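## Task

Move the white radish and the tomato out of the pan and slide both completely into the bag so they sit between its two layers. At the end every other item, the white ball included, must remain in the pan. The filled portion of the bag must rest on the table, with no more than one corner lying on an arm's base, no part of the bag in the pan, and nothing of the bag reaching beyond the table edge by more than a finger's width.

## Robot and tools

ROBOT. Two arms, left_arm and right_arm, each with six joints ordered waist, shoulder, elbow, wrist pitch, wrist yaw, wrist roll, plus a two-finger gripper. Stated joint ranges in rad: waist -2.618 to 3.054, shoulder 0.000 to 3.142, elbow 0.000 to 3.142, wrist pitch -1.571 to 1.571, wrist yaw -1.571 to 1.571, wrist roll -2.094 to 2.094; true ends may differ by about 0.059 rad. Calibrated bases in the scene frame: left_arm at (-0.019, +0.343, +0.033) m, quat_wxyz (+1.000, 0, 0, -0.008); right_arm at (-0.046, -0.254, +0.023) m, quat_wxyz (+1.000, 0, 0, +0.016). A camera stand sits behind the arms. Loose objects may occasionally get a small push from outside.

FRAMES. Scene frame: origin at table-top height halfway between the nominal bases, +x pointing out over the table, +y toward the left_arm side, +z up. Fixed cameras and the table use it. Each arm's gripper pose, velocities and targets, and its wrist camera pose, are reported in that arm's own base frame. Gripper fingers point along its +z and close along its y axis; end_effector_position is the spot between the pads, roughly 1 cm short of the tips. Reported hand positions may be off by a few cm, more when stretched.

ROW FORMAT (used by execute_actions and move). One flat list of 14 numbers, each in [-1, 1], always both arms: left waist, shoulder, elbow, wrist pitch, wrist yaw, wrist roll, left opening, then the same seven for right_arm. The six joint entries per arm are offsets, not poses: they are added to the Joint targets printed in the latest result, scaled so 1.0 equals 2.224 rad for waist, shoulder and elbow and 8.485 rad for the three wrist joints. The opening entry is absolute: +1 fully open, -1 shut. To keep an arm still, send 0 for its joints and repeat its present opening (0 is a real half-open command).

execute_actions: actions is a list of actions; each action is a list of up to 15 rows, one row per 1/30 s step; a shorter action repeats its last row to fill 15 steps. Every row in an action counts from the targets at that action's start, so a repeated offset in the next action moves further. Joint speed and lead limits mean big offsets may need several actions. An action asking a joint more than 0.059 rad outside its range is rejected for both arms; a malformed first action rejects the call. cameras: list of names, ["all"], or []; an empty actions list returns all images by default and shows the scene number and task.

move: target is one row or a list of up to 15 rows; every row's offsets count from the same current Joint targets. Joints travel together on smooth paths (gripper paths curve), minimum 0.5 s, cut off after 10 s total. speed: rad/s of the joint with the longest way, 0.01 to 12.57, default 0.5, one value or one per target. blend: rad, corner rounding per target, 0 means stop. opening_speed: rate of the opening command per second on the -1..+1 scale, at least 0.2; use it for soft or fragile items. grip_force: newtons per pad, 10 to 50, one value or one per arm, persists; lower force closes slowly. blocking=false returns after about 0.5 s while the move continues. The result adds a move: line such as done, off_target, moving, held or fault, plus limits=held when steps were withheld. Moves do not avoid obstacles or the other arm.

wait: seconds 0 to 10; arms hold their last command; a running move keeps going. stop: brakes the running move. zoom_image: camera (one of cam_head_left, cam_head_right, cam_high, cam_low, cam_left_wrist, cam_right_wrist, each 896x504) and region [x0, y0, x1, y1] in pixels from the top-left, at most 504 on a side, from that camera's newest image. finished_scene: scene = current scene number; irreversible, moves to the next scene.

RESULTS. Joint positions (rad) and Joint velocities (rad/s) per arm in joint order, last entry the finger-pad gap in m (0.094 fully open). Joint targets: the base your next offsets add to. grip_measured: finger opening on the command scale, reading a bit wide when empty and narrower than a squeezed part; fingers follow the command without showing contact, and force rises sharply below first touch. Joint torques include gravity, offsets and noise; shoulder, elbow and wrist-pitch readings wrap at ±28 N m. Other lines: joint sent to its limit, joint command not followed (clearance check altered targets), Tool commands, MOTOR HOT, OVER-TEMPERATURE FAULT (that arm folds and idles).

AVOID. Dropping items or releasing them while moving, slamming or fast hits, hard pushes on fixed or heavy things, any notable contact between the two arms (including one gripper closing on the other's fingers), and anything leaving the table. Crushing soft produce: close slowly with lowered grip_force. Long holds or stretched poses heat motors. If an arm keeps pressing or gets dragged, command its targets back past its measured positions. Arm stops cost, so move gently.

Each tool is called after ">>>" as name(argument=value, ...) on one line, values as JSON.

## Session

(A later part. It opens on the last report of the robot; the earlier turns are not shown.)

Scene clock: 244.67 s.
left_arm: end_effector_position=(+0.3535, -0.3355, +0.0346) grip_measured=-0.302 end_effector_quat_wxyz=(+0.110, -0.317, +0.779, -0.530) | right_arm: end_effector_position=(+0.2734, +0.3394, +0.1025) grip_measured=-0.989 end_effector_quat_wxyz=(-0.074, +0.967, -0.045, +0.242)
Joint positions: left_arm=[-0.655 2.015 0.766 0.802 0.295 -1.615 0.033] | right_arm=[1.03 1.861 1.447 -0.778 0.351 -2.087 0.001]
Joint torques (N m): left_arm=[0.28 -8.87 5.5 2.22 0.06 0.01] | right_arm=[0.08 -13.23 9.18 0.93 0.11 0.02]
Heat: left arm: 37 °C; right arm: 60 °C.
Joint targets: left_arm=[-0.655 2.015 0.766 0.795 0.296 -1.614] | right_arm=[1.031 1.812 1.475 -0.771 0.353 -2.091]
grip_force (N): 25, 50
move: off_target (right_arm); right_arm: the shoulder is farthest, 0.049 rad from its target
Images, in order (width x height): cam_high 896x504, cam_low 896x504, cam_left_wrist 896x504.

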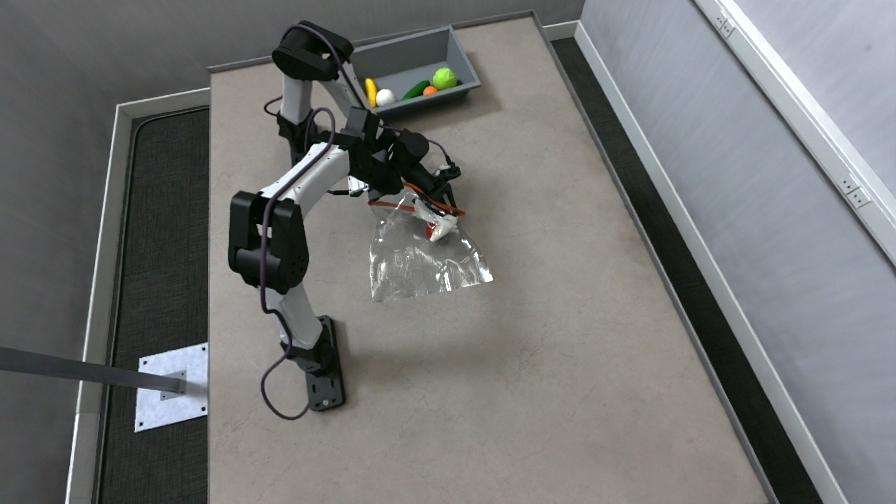

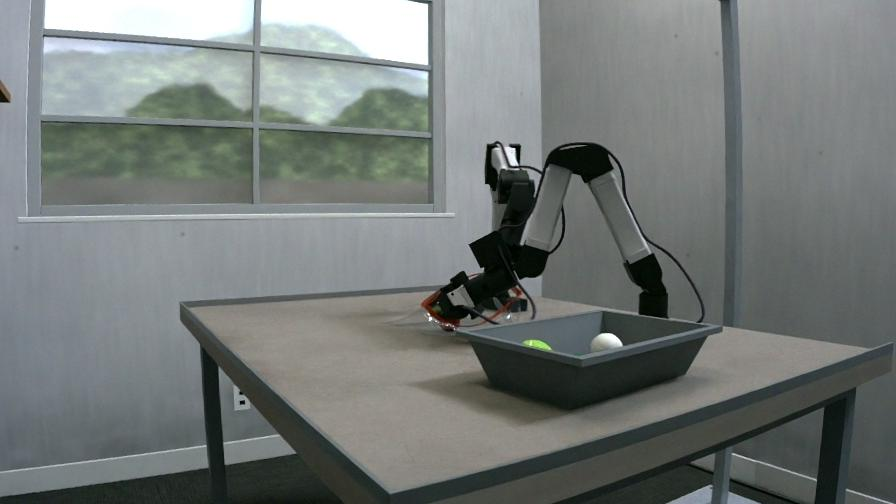

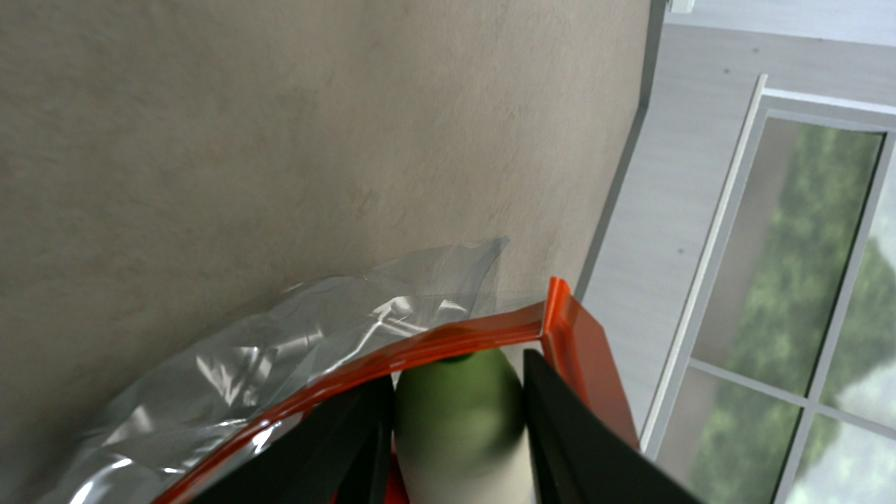

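>>> move(target=[0,0,0,0,0,0,0.0,0,0,0,0,0,0,-1], opening_speed=0.4, cameras=["cam_left_wrist","cam_low","cam_high"])

>>> zoom_image(camera="cam_high", region=[340, 130, 520, 310])

>>> zoom_image(camera="cam_left_wrist", region=[180, 150, 620, 504])

Scene clock: 245.97 s.
left_arm: end_effector_position=(+0.3535, -0.3355, +0.0346) grip_measured=-0.002 end_effector_quat_wxyz=(+0.110, -0.317, +0.779, -0.530) | right_arm: end_effector_position=(+0.2734, +0.3394, +0.1025) grip_measured=-0.989 end_effector_quat_wxyz=(-0.074, +0.967, -0.045, +0.242)
Joint positions: left_arm=[-0.655 2.015 0.766 0.802 0.295 -1.615 0.047] | right_arm=[1.03 1.861 1.447 -0.778 0.351 -2.087 0.001]
Joint torques (N m): left_arm=[0.29 -8.83 5.55 2.23 0.06 0.02] | right_arm=[0.08 -13.22 9.18 0.93 0.11 0.02]
Heat: left arm: 37 °C; right arm: 60 °C.
Joint targets: left_arm=[-0.655 2.015 0.766 0.795 0.296 -1.614] | right_arm=[1.031 1.812 1.475 -0.771 0.353 -2.091]
grip_force (N): 25, 50
move: off_target (right_arm); right_arm: the shoulder is farthest, 0.049 rad from its target
Images, in order (width x height): cam_high 896x504, cam_low 896x504, cam_left_wrist 896x504.

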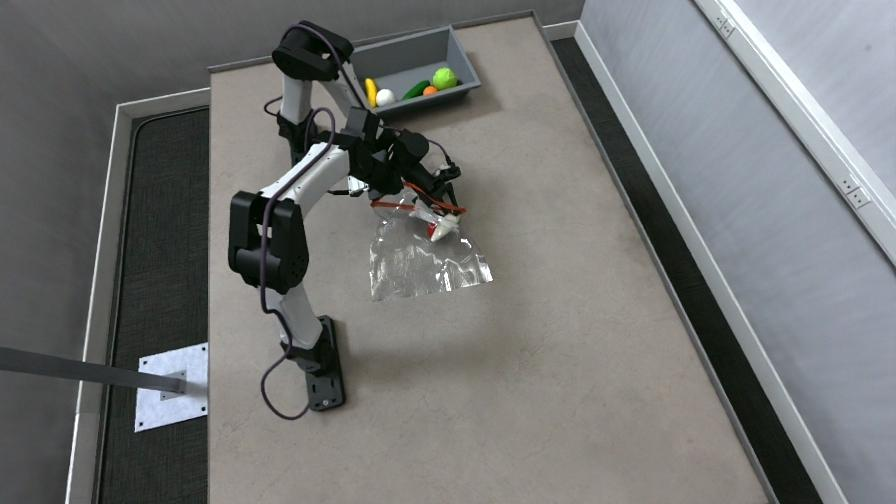

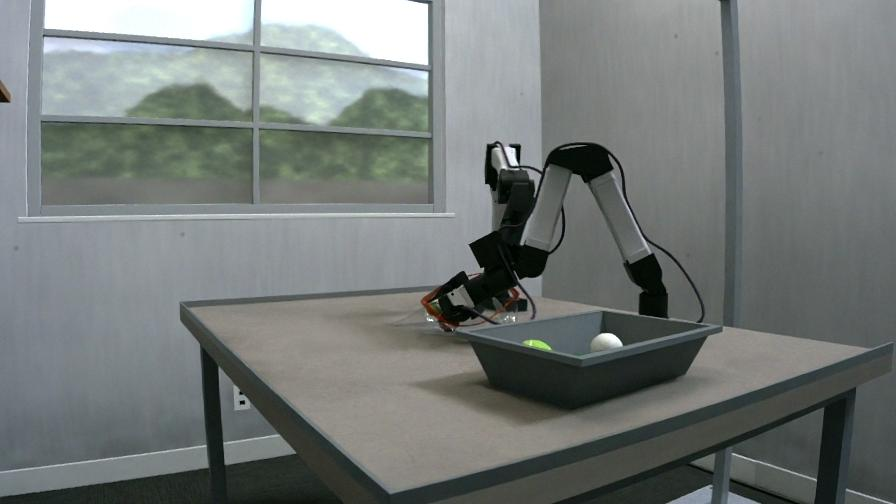

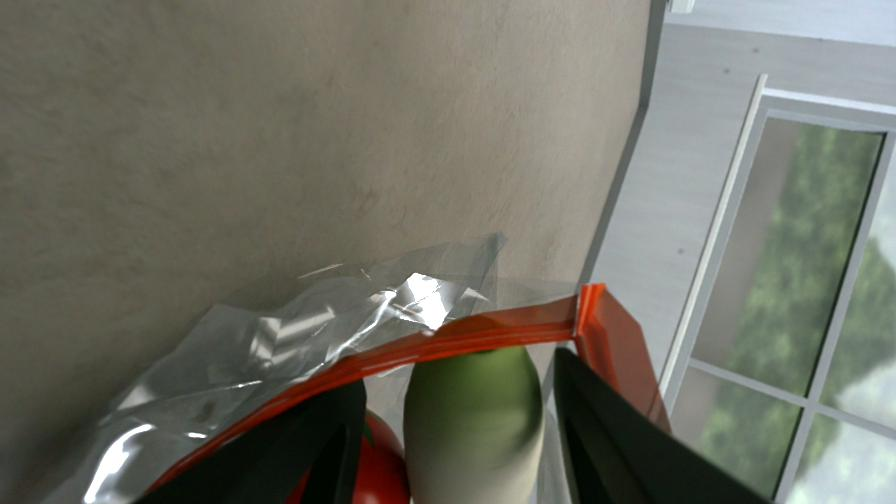

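Scaled by 2.800 from the camera's 896x504 image, which has a finer 1280x720 frame.

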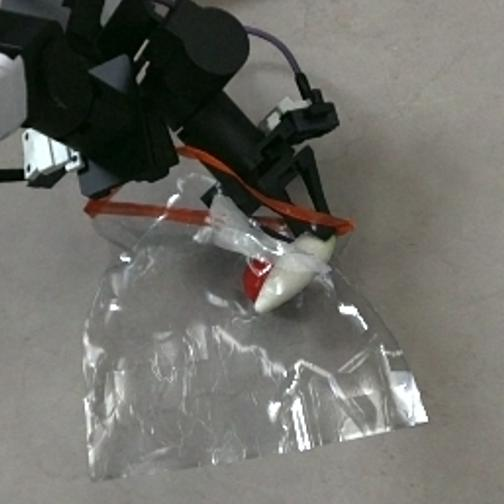

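Scaled by 1.145 from the camera's 896x504 image, which has a finer 1280x720 frame.

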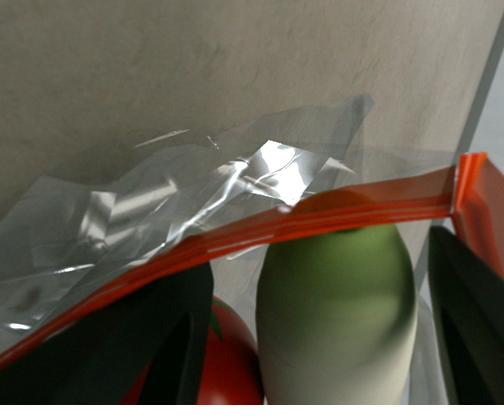

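>>> move(target=[[0.0405,-0.0261,-0.0130,-0.0112,0.0071,0.0048,0.0,0,0,0,0,0,0,-1],[0.0917,-0.0737,-0.031,-0.0213,0.0186,0.0126,0.0,0,0,0,0,0,0,-1]], blend=0.02, speed=0.15, cameras=["cam_left_wrist","cam_low","cam_high"])

>>> zoom_image(camera="cam_high", region=[340, 130, 520, 310])

>>> zoom_image(camera="cam_left_wrist", region=[180, 150, 620, 504])

Scene clock: 248.50 s.
left_arm: end_effector_position=(+0.3712, -0.2638, +0.0445) grip_measured=-0.002 end_effector_quat_wxyz=(+0.107, -0.339, +0.786, -0.506) | right_arm: end_effector_position=(+0.2734, +0.3394, +0.1025) grip_measured=-0.989 end_effector_quat_wxyz=(-0.074, +0.967, -0.045, +0.242)
Joint positions: left_arm=[-0.455 1.877 0.708 0.63 0.438 -1.52 0.047] | right_arm=[1.03 1.861 1.447 -0.778 0.351 -2.087 0.001]
Joint torques (N m): left_arm=[0.54 -9.95 4.81 2.05 0.23 0.11] | right_arm=[0.09 -13.22 9.17 0.93 0.11 0.03]
Heat: left arm: 37 °C; right arm: 60 °C.
Joint targets: left_arm=[-0.450 1.851 0.697 0.614 0.453 -1.507] | right_arm=[1.031 1.812 1.475 -0.771 0.353 -2.091]
grip_force (N): 25, 50
move: off_target (right_arm); right_arm: the shoulder is farthest, 0.049 rad from its target
Images, in order (width x height): cam_high 896x504, cam_low 896x504, cam_left_wrist 896x504.

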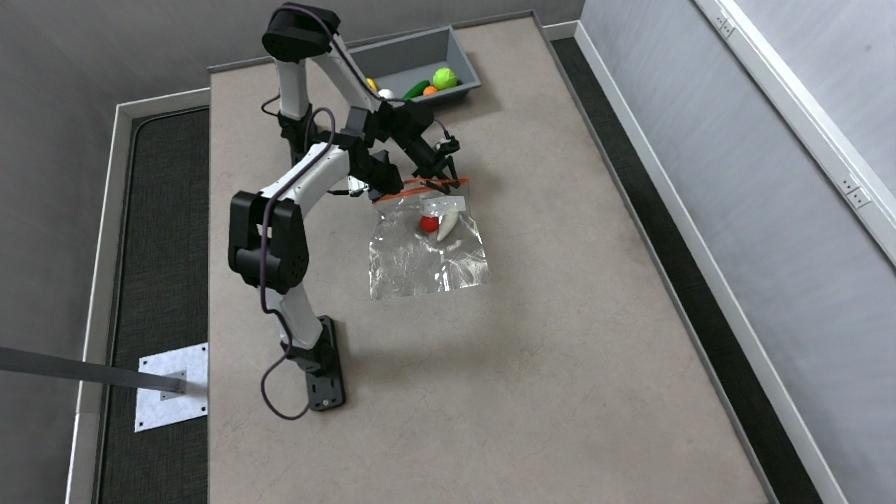

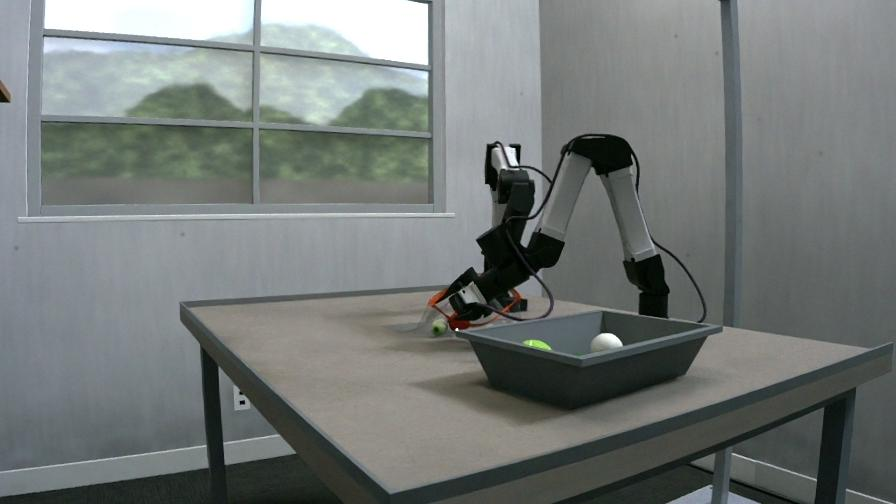

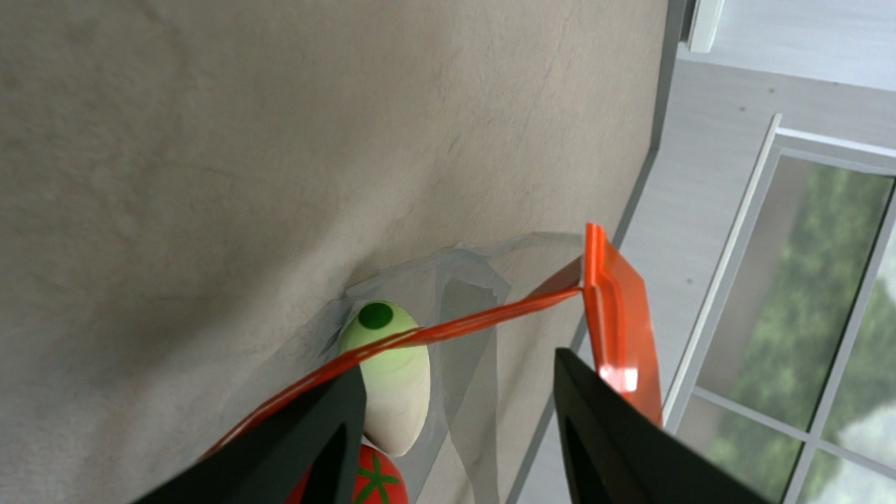

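Scaled by 2.800 from the camera's 896x504 image, which has a finer 1280x720 frame.

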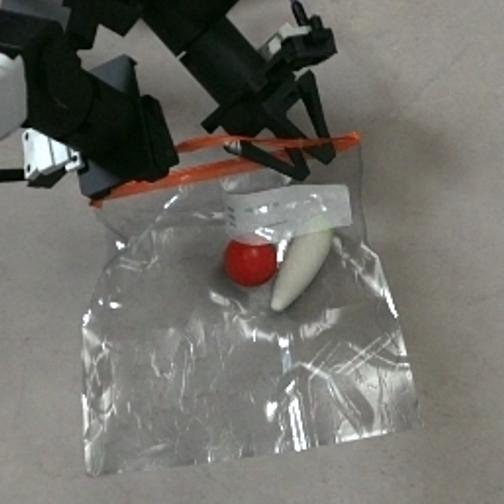

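Scaled by 1.145 from the camera's 896x504 image, which has a finer 1280x720 frame.

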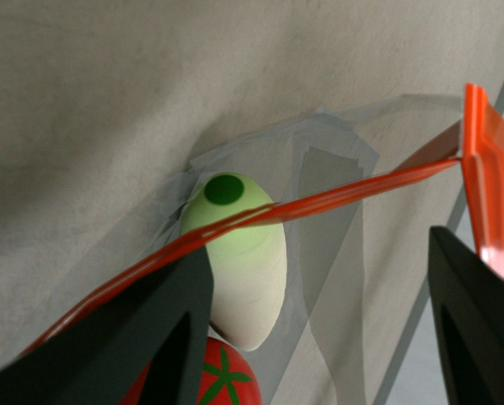

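>>> move(target=[[0.0508,-0.0234,-0.0225,-0.0024,0.0117,0.0078,0.0,0,0,0,0,0,0,-1],[0.1655,-0.0229,-0.0441,-0.0127,0.0358,0.0304,0.0,0,0,0,0,0,0,-1],[0.1655,-0.1353,-0.0441,-0.0127,0.0358,0.0304,0.0,0,0,0,0,0,0,-1]], blend=0.03, speed=[0.2,0.4,0.4], cameras=["cam_right_wrist","cam_head_left","cam_low","cam_high"])

>>> zoom_image(camera="cam_high", region=[340, 130, 520, 310])

>>> zoom_image(camera="cam_low", region=[400, 260, 560, 350])

Scene clock: 251.07 s.
left_arm: end_effector_position=(+0.3795, -0.1506, +0.1251) grip_measured=-0.002 end_effector_quat_wxyz=(+0.199, -0.275, +0.763, -0.551) | right_arm: end_effector_position=(+0.2734, +0.3394, +0.1025) grip_measured=-0.989 end_effector_quat_wxyz=(-0.074, +0.967, -0.045, +0.242)
Joint positions: left_arm=[-0.085 1.564 0.605 0.517 0.743 -1.262 0.047] | right_arm=[1.03 1.861 1.447 -0.778 0.351 -2.087 0.001]
Joint torques (N m): left_arm=[0.43 -7.15 6.28 2.08 0.31 0.12] | right_arm=[0.08 -13.22 9.18 0.93 0.11 0.02]
Heat: left arm: 37 °C; right arm: 61 °C.
Joint targets: left_arm=[-0.082 1.550 0.599 0.506 0.757 -1.249] | right_arm=[1.031 1.812 1.475 -0.771 0.353 -2.091]
grip_force (N): 25, 50
move: off_target (right_arm); right_arm: the shoulder is farthest, 0.049 rad from its target
Images, in order (width x height): cam_head_left 896x504, cam_high 896x504, cam_low 896x504, cam_right_wrist 896x504.

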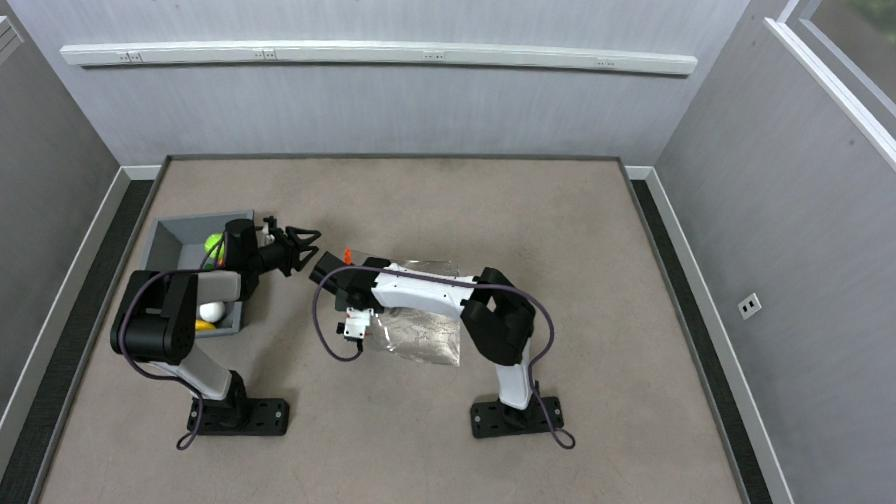

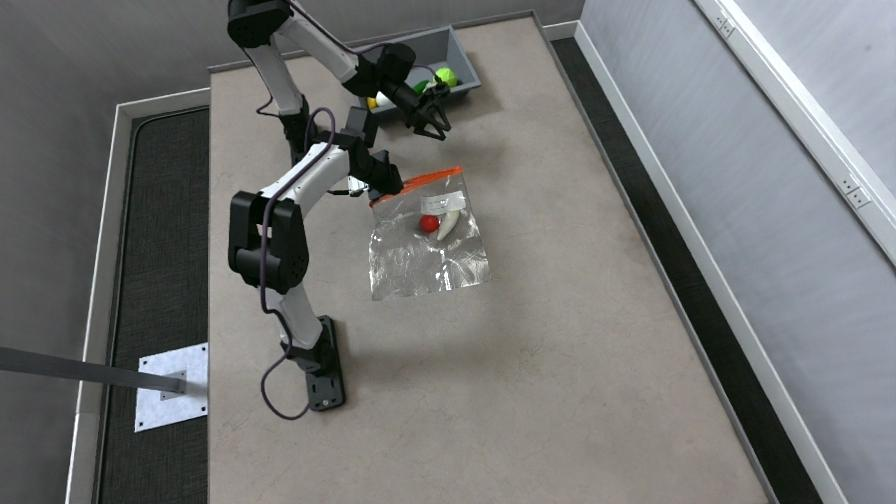

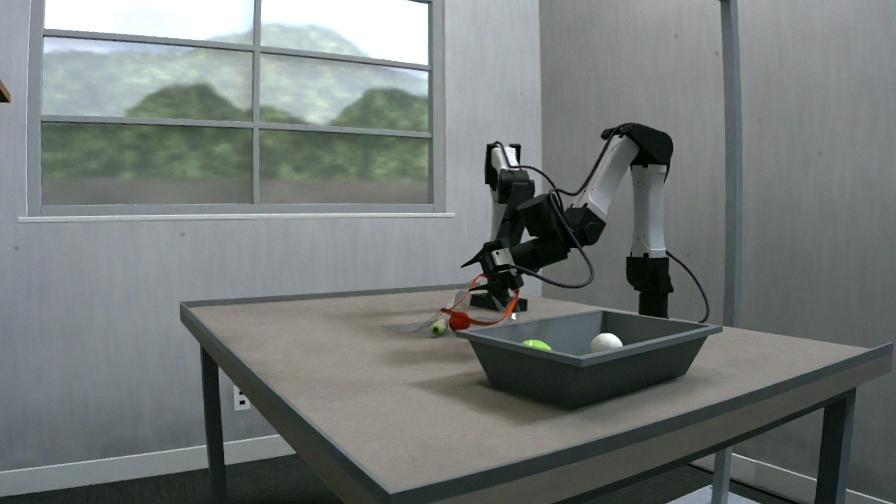

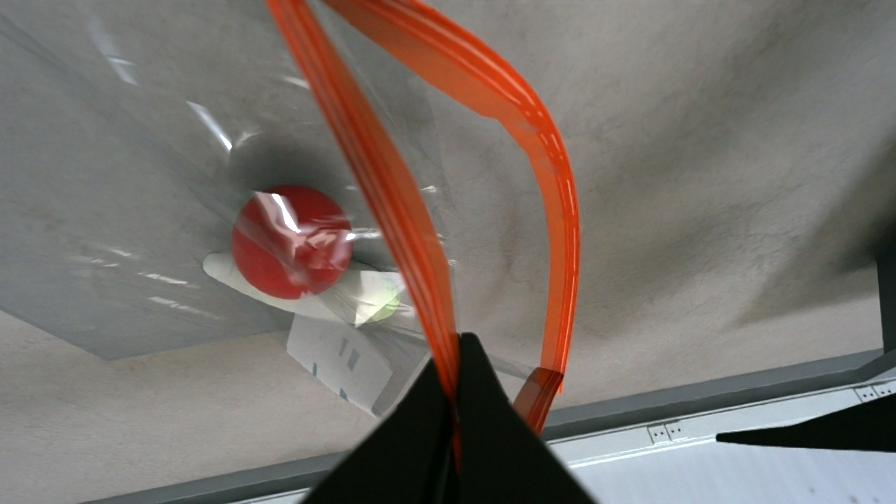

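Scaled by 2.800 from the camera's 896x504 image, which has a finer 1280x720 frame.

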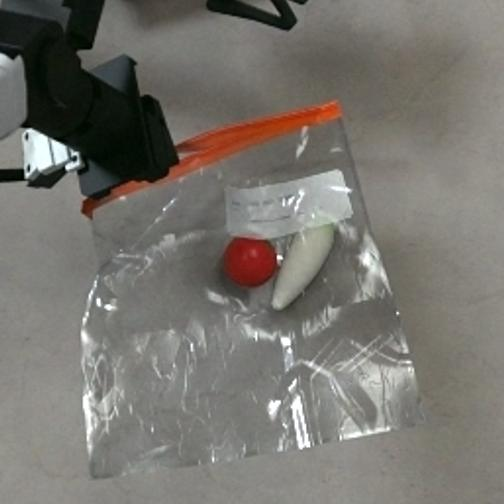

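Scaled by 3.150 from the camera's 896x504 image, which has a finer 1280x720 frame.

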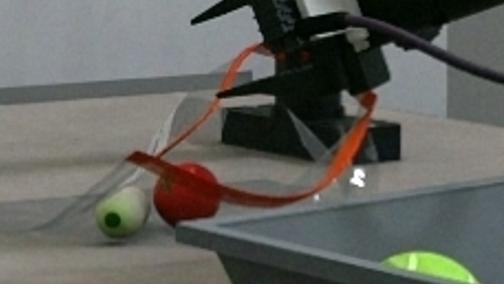

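>>> move(target=[[0.1709,-0.0674,0,0,0,0,0.0,0,0,0,0,0,0,-1],[0.1709,-0.0674,0,0,0,0,0.0,0.0061,0.0479,-0.036,0.0172,0,0,-1]], speed=[0.5,0.15], cameras=["cam_right_wrist","cam_low","cam_high"])

>>> zoom_image(camera="cam_high", region=[340, 130, 520, 310])

>>> zoom_image(camera="cam_low", region=[400, 260, 560, 350])

Scene clock: 255.03 s.
left_arm: end_effector_position=(+0.4024, -0.0013, +0.1793) grip_measured=-0.002 end_effector_quat_wxyz=(+0.354, -0.371, +0.685, -0.517) | right_arm: end_effector_position=(+0.2785, +0.3549, +0.0791) grip_measured=-0.989 end_effector_quat_wxyz=(-0.093, +0.963, -0.044, +0.251)
Joint positions: left_arm=[0.295 1.417 0.605 0.516 0.747 -1.262 0.047] | right_arm=[1.038 1.906 1.397 -0.64 0.351 -2.087 0.001]
Joint torques (N m): left_arm=[0.4 -6.58 6.98 2.16 0.22 0.11] | right_arm=[0.58 -8.21 6.27 1.01 0.11 0.03]
Heat: left arm: 37 °C; right arm: 60 °C.
Joint targets: left_arm=[0.298 1.400 0.599 0.506 0.757 -1.250] | right_arm=[1.044 1.919 1.395 -0.625 0.353 -2.091]
grip_force (N): 25, 50
move: done
Images, in order (width x height): cam_high 896x504, cam_low 896x504, cam_right_wrist 896x504.

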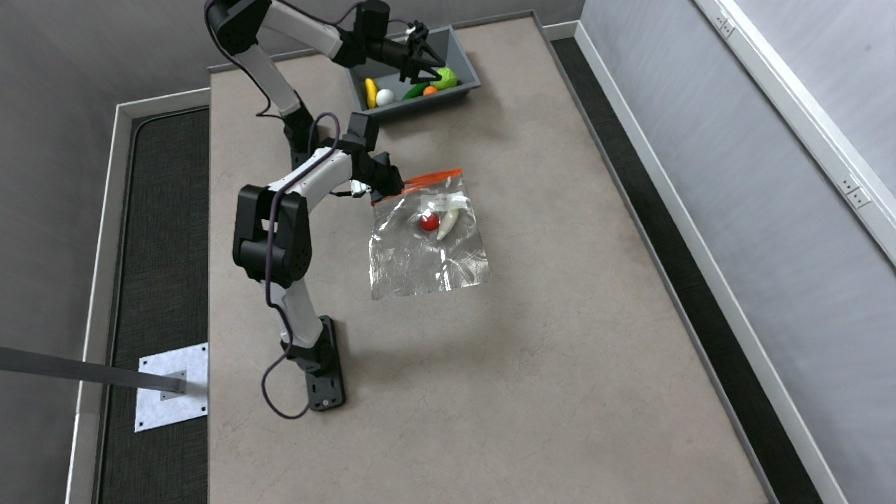

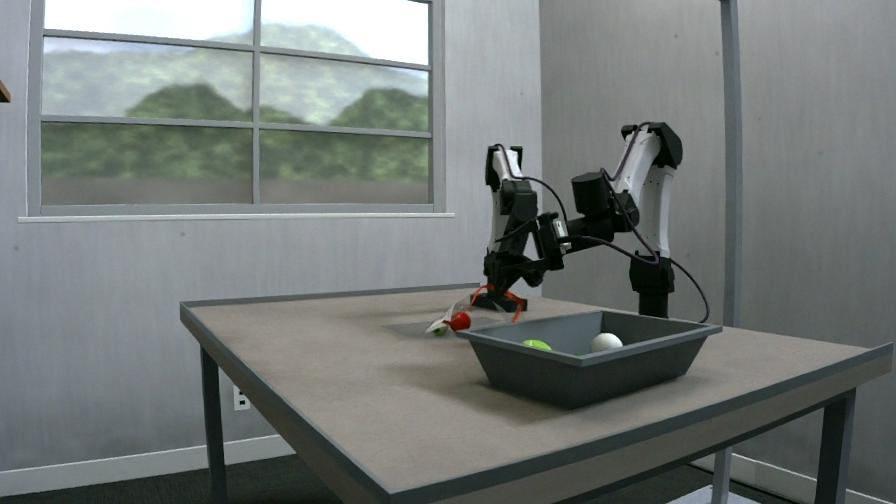

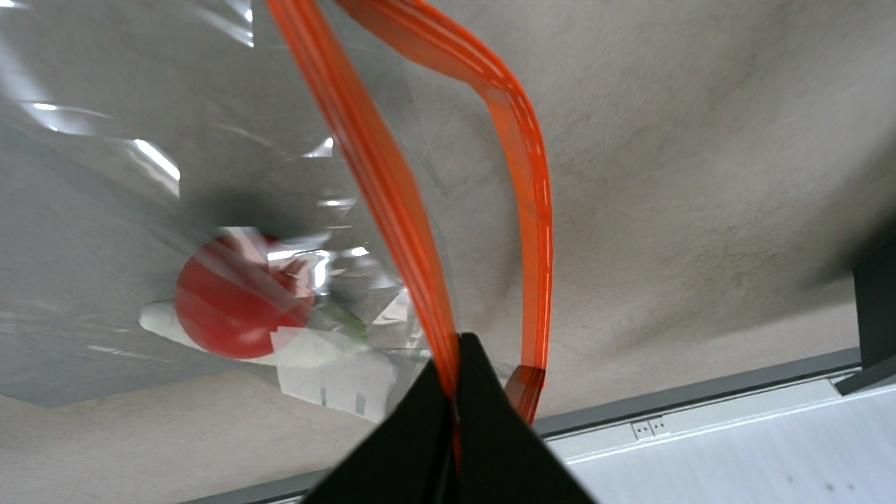

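Scaled by 2.800 from the camera's 896x504 image, which has a finer 1280x720 frame.

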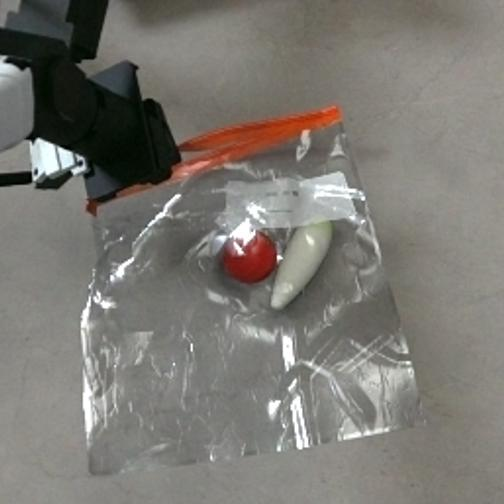

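Scaled by 3.150 from the camera's 896x504 image, which has a finer 1280x720 frame.

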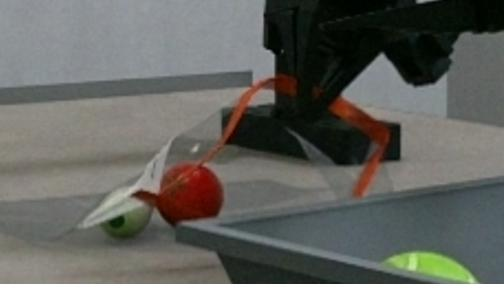

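>>> move(target=[0,0,0,0,0,0,0.0,0.0061,0.0479,-0.036,0.0172,0,0,-1], speed=0.15, cameras=["cam_right_wrist","cam_low","cam_high"])

>>> zoom_image(camera="cam_high", region=[340, 130, 520, 310])

>>> zoom_image(camera="cam_low", region=[400, 260, 560, 350])

Scene clock: 260.80 s.
left_arm: end_effector_position=(+0.4024, -0.0013, +0.1793) grip_measured=-0.002 end_effector_quat_wxyz=(+0.354, -0.371, +0.685, -0.517) | right_arm: end_effector_position=(+0.2741, +0.3595, +0.0215) grip_measured=-0.989 end_effector_quat_wxyz=(-0.078, +0.967, -0.035, +0.242)
Joint positions: left_arm=[0.295 1.417 0.605 0.516 0.747 -1.262 0.047] | right_arm=[1.052 2.012 1.317 -0.493 0.351 -2.087 0.001]
Joint torques (N m): left_arm=[0.4 -6.58 6.94 2.16 0.22 0.13] | right_arm=[0.59 -8.55 5.81 1.02 0.11 0.02]
Heat: left arm: 37 °C; right arm: 58 °C.
Joint targets: left_arm=[0.298 1.400 0.599 0.506 0.757 -1.250] | right_arm=[1.058 2.025 1.315 -0.479 0.353 -2.091]
grip_force (N): 25, 50
move: done
Images, in order (width x height): cam_high 896x504, cam_low 896x504, cam_right_wrist 896x504.

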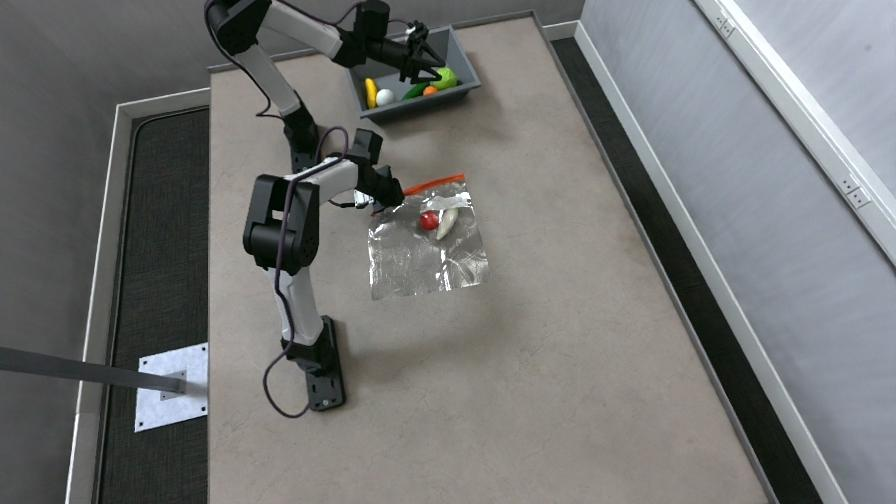

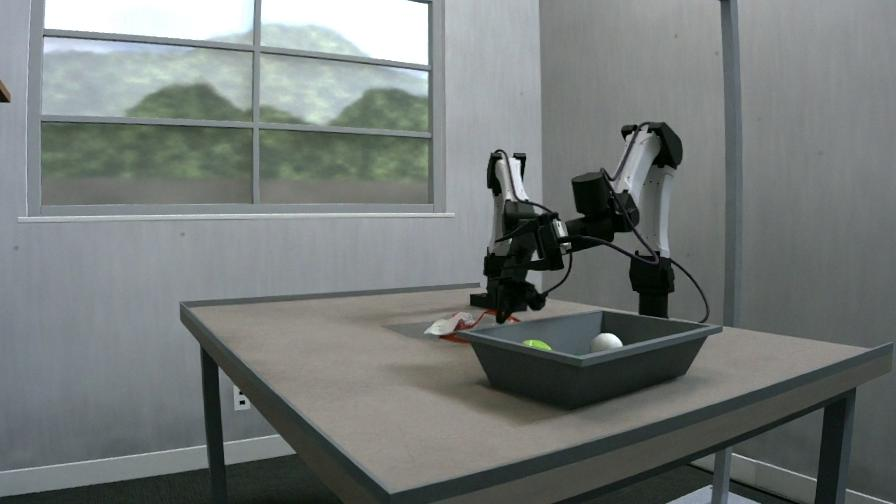

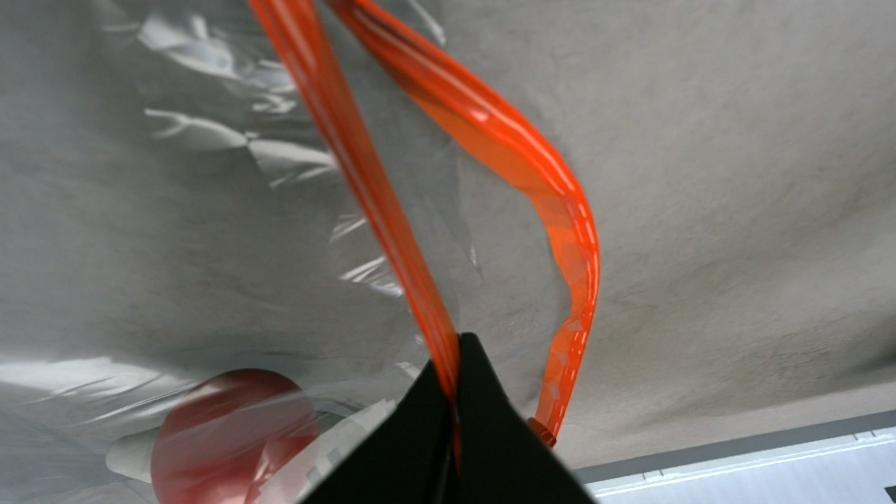

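Scaled by 2.800 from the camera's 896x504 image, which has a finer 1280x720 frame.

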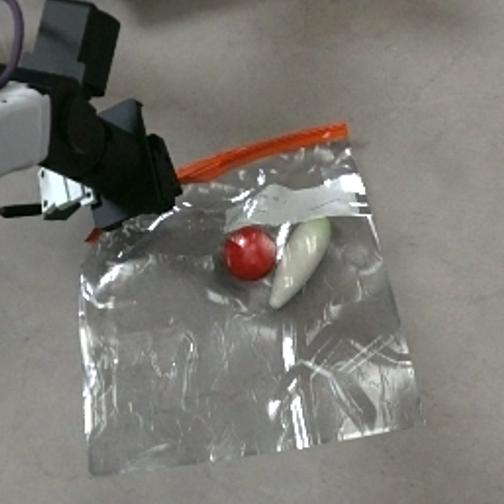

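Scaled by 3.150 from the camera's 896x504 image, which has a finer 1280x720 frame.

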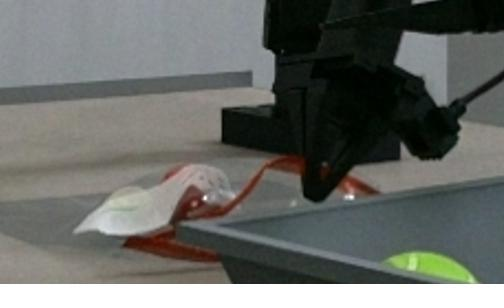

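>>> move(target=[0,0,0,0,0,0,0.0,0,0,0,0,0,0,-0.6], opening_speed=0.4, cameras=["cam_right_wrist"])

Scene clock: 262.83 s.
left_arm: end_effector_position=(+0.4024, -0.0013, +0.1793) grip_measured=-0.002 end_effector_quat_wxyz=(+0.354, -0.371, +0.685, -0.517) | right_arm: end_effector_position=(+0.2742, +0.3597, +0.0216) grip_measured=-0.601 end_effector_quat_wxyz=(-0.079, +0.966, -0.035, +0.242)
Joint positions: left_arm=[0.295 1.417 0.605 0.516 0.747 -1.262 0.047] | right_arm=[1.052 2.012 1.317 -0.492 0.351 -2.087 0.019]
Joint torques (N m): left_arm=[0.42 -6.57 6.99 2.16 0.22 0.13] | right_arm=[0.59 -8.55 5.81 1 0.11 0.02]
Heat: left arm: 36 °C; right arm: 57 °C.
Joint targets: left_arm=[0.298 1.400 0.599 0.506 0.757 -1.250] | right_arm=[1.058 2.025 1.315 -0.479 0.353 -2.091]
grip_force (N): 25, 50
move: done
Images, in order (width x height): cam_right_wrist 896x504.

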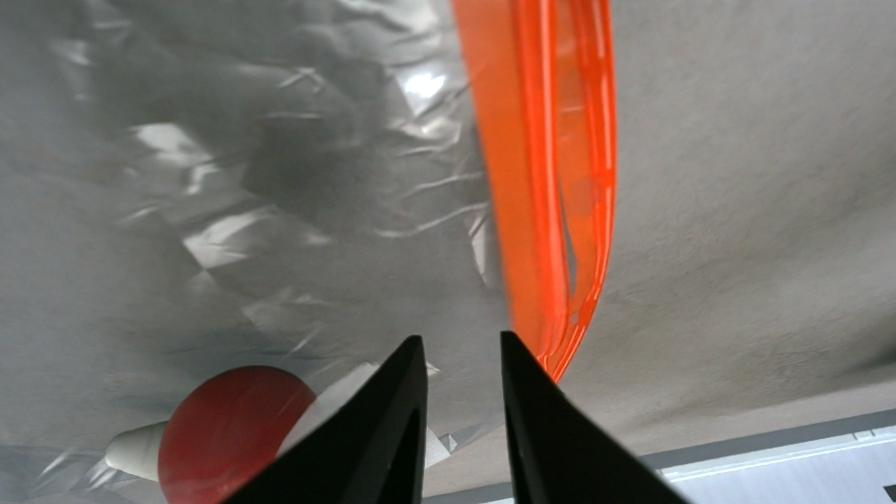

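Band released; retracting the right arm up along its tool axis.

>>> move(target=[[0,0,0,0,0,0,0.0,0.0247,-0.0629,0.0135,-0.0227,0.0025,0,-0.6],[0,0,0,0,0,0,0.0,0.0531,-0.1102,0.049,-0.0471,0.005,0,-0.6]], blend=0.05, speed=0.3, cameras=["cam_right_wrist","cam_high","cam_low","cam_left_wrist","cam_head_left"])

>>> zoom_image(camera="cam_high", region=[340, 130, 520, 310])

>>> zoom_image(camera="cam_low", region=[400, 260, 560, 350])

Scene clock: 265.07 s.
left_arm: end_effector_position=(+0.4024, -0.0013, +0.1793) grip_measured=-0.002 end_effector_quat_wxyz=(+0.354, -0.371, +0.685, -0.517) | right_arm: end_effector_position=(+0.2147, +0.3408, +0.0980) grip_measured=-0.601 end_effector_quat_wxyz=(-0.038, +0.972, +0.030, +0.230)
Joint positions: left_arm=[0.295 1.417 0.605 0.516 0.747 -1.262 0.047] | right_arm=[1.172 1.819 1.399 -0.874 0.385 -2.087 0.019]
Joint torques (N m): left_arm=[0.4 -6.56 6.95 2.15 0.22 0.13] | right_arm=[0.46 -11.85 8.73 0.66 0.21 0.01]
Heat: left arm: 36 °C; right arm: 57 °C.
Joint targets: left_arm=[0.298 1.400 0.599 0.506 0.757 -1.250] | right_arm=[1.176 1.780 1.424 -0.878 0.395 -2.091]
grip_force (N): 25, 50
move: off_target (right_arm); right_arm: the shoulder is farthest, 0.039 rad from its target
Images, in order (width x height): cam_head_left 896x504, cam_high 896x504, cam_low 896x504, cam_left_wrist 896x504, cam_right_wrist 896x504.

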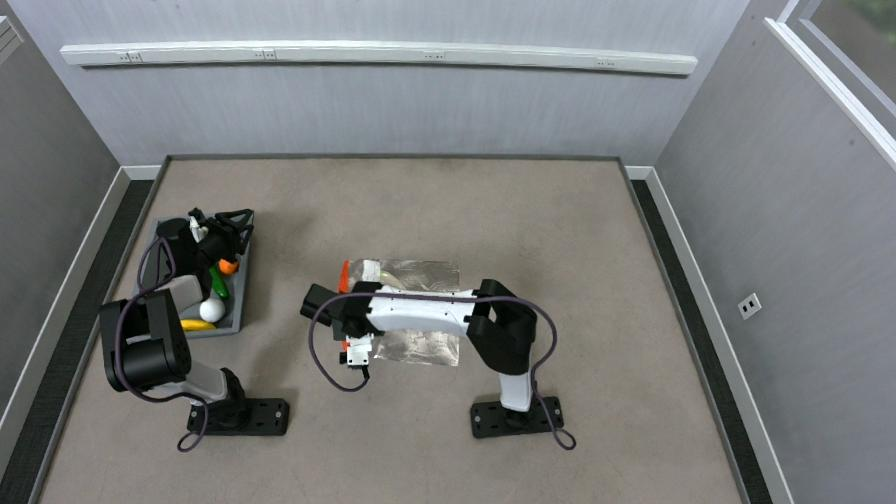

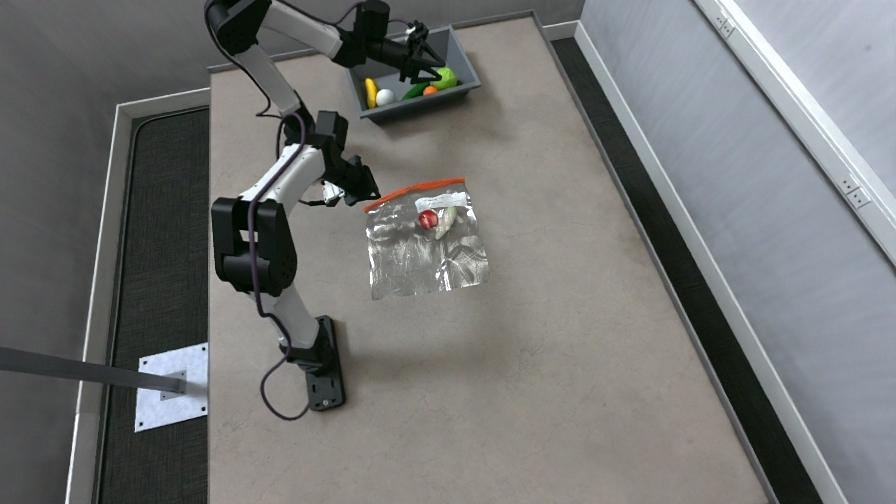

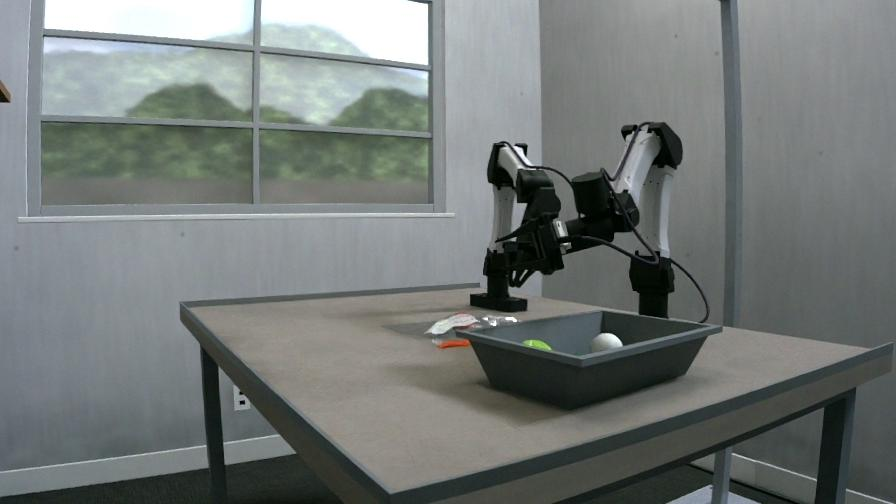

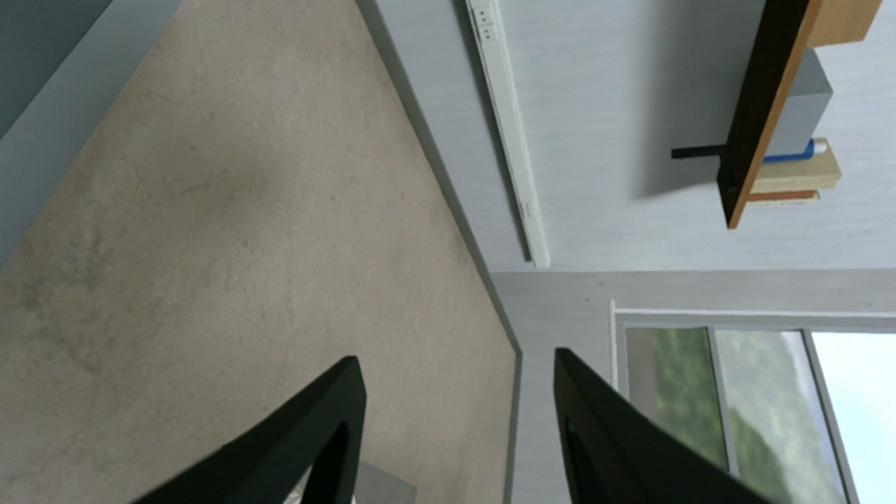

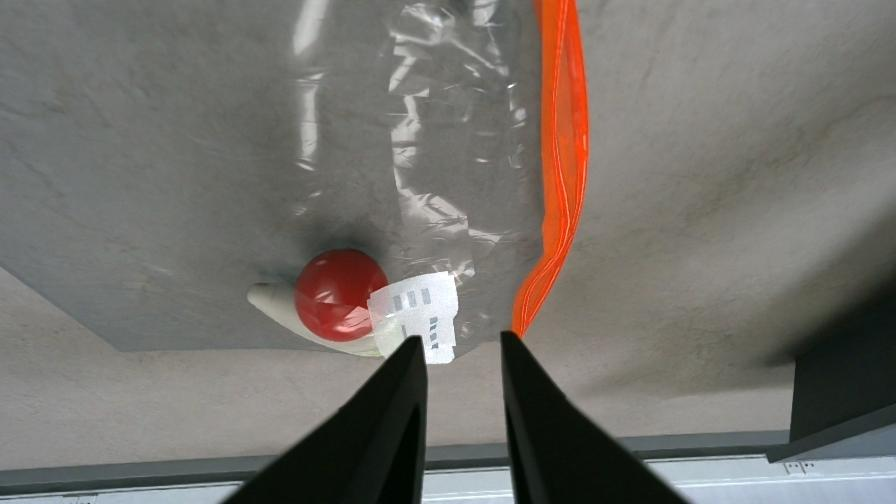

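Scaled by 2.800 from the camera's 896x504 image, which has a finer 1280x720 frame.

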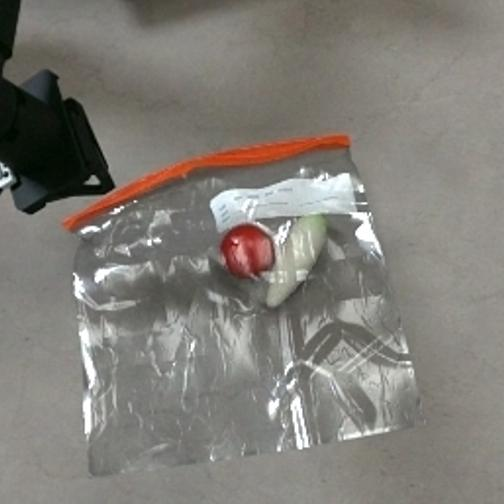

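Scaled by 3.150 from the camera's 896x504 image, which has a finer 1280x720 frame.

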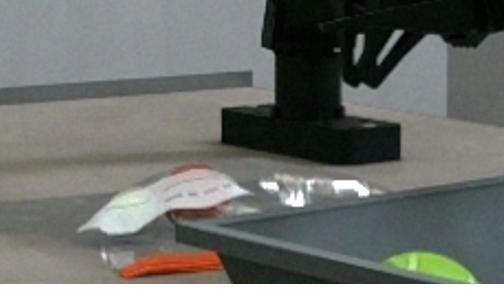

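>>> finished_scene(scene=1)

The scene is finished: the task was done.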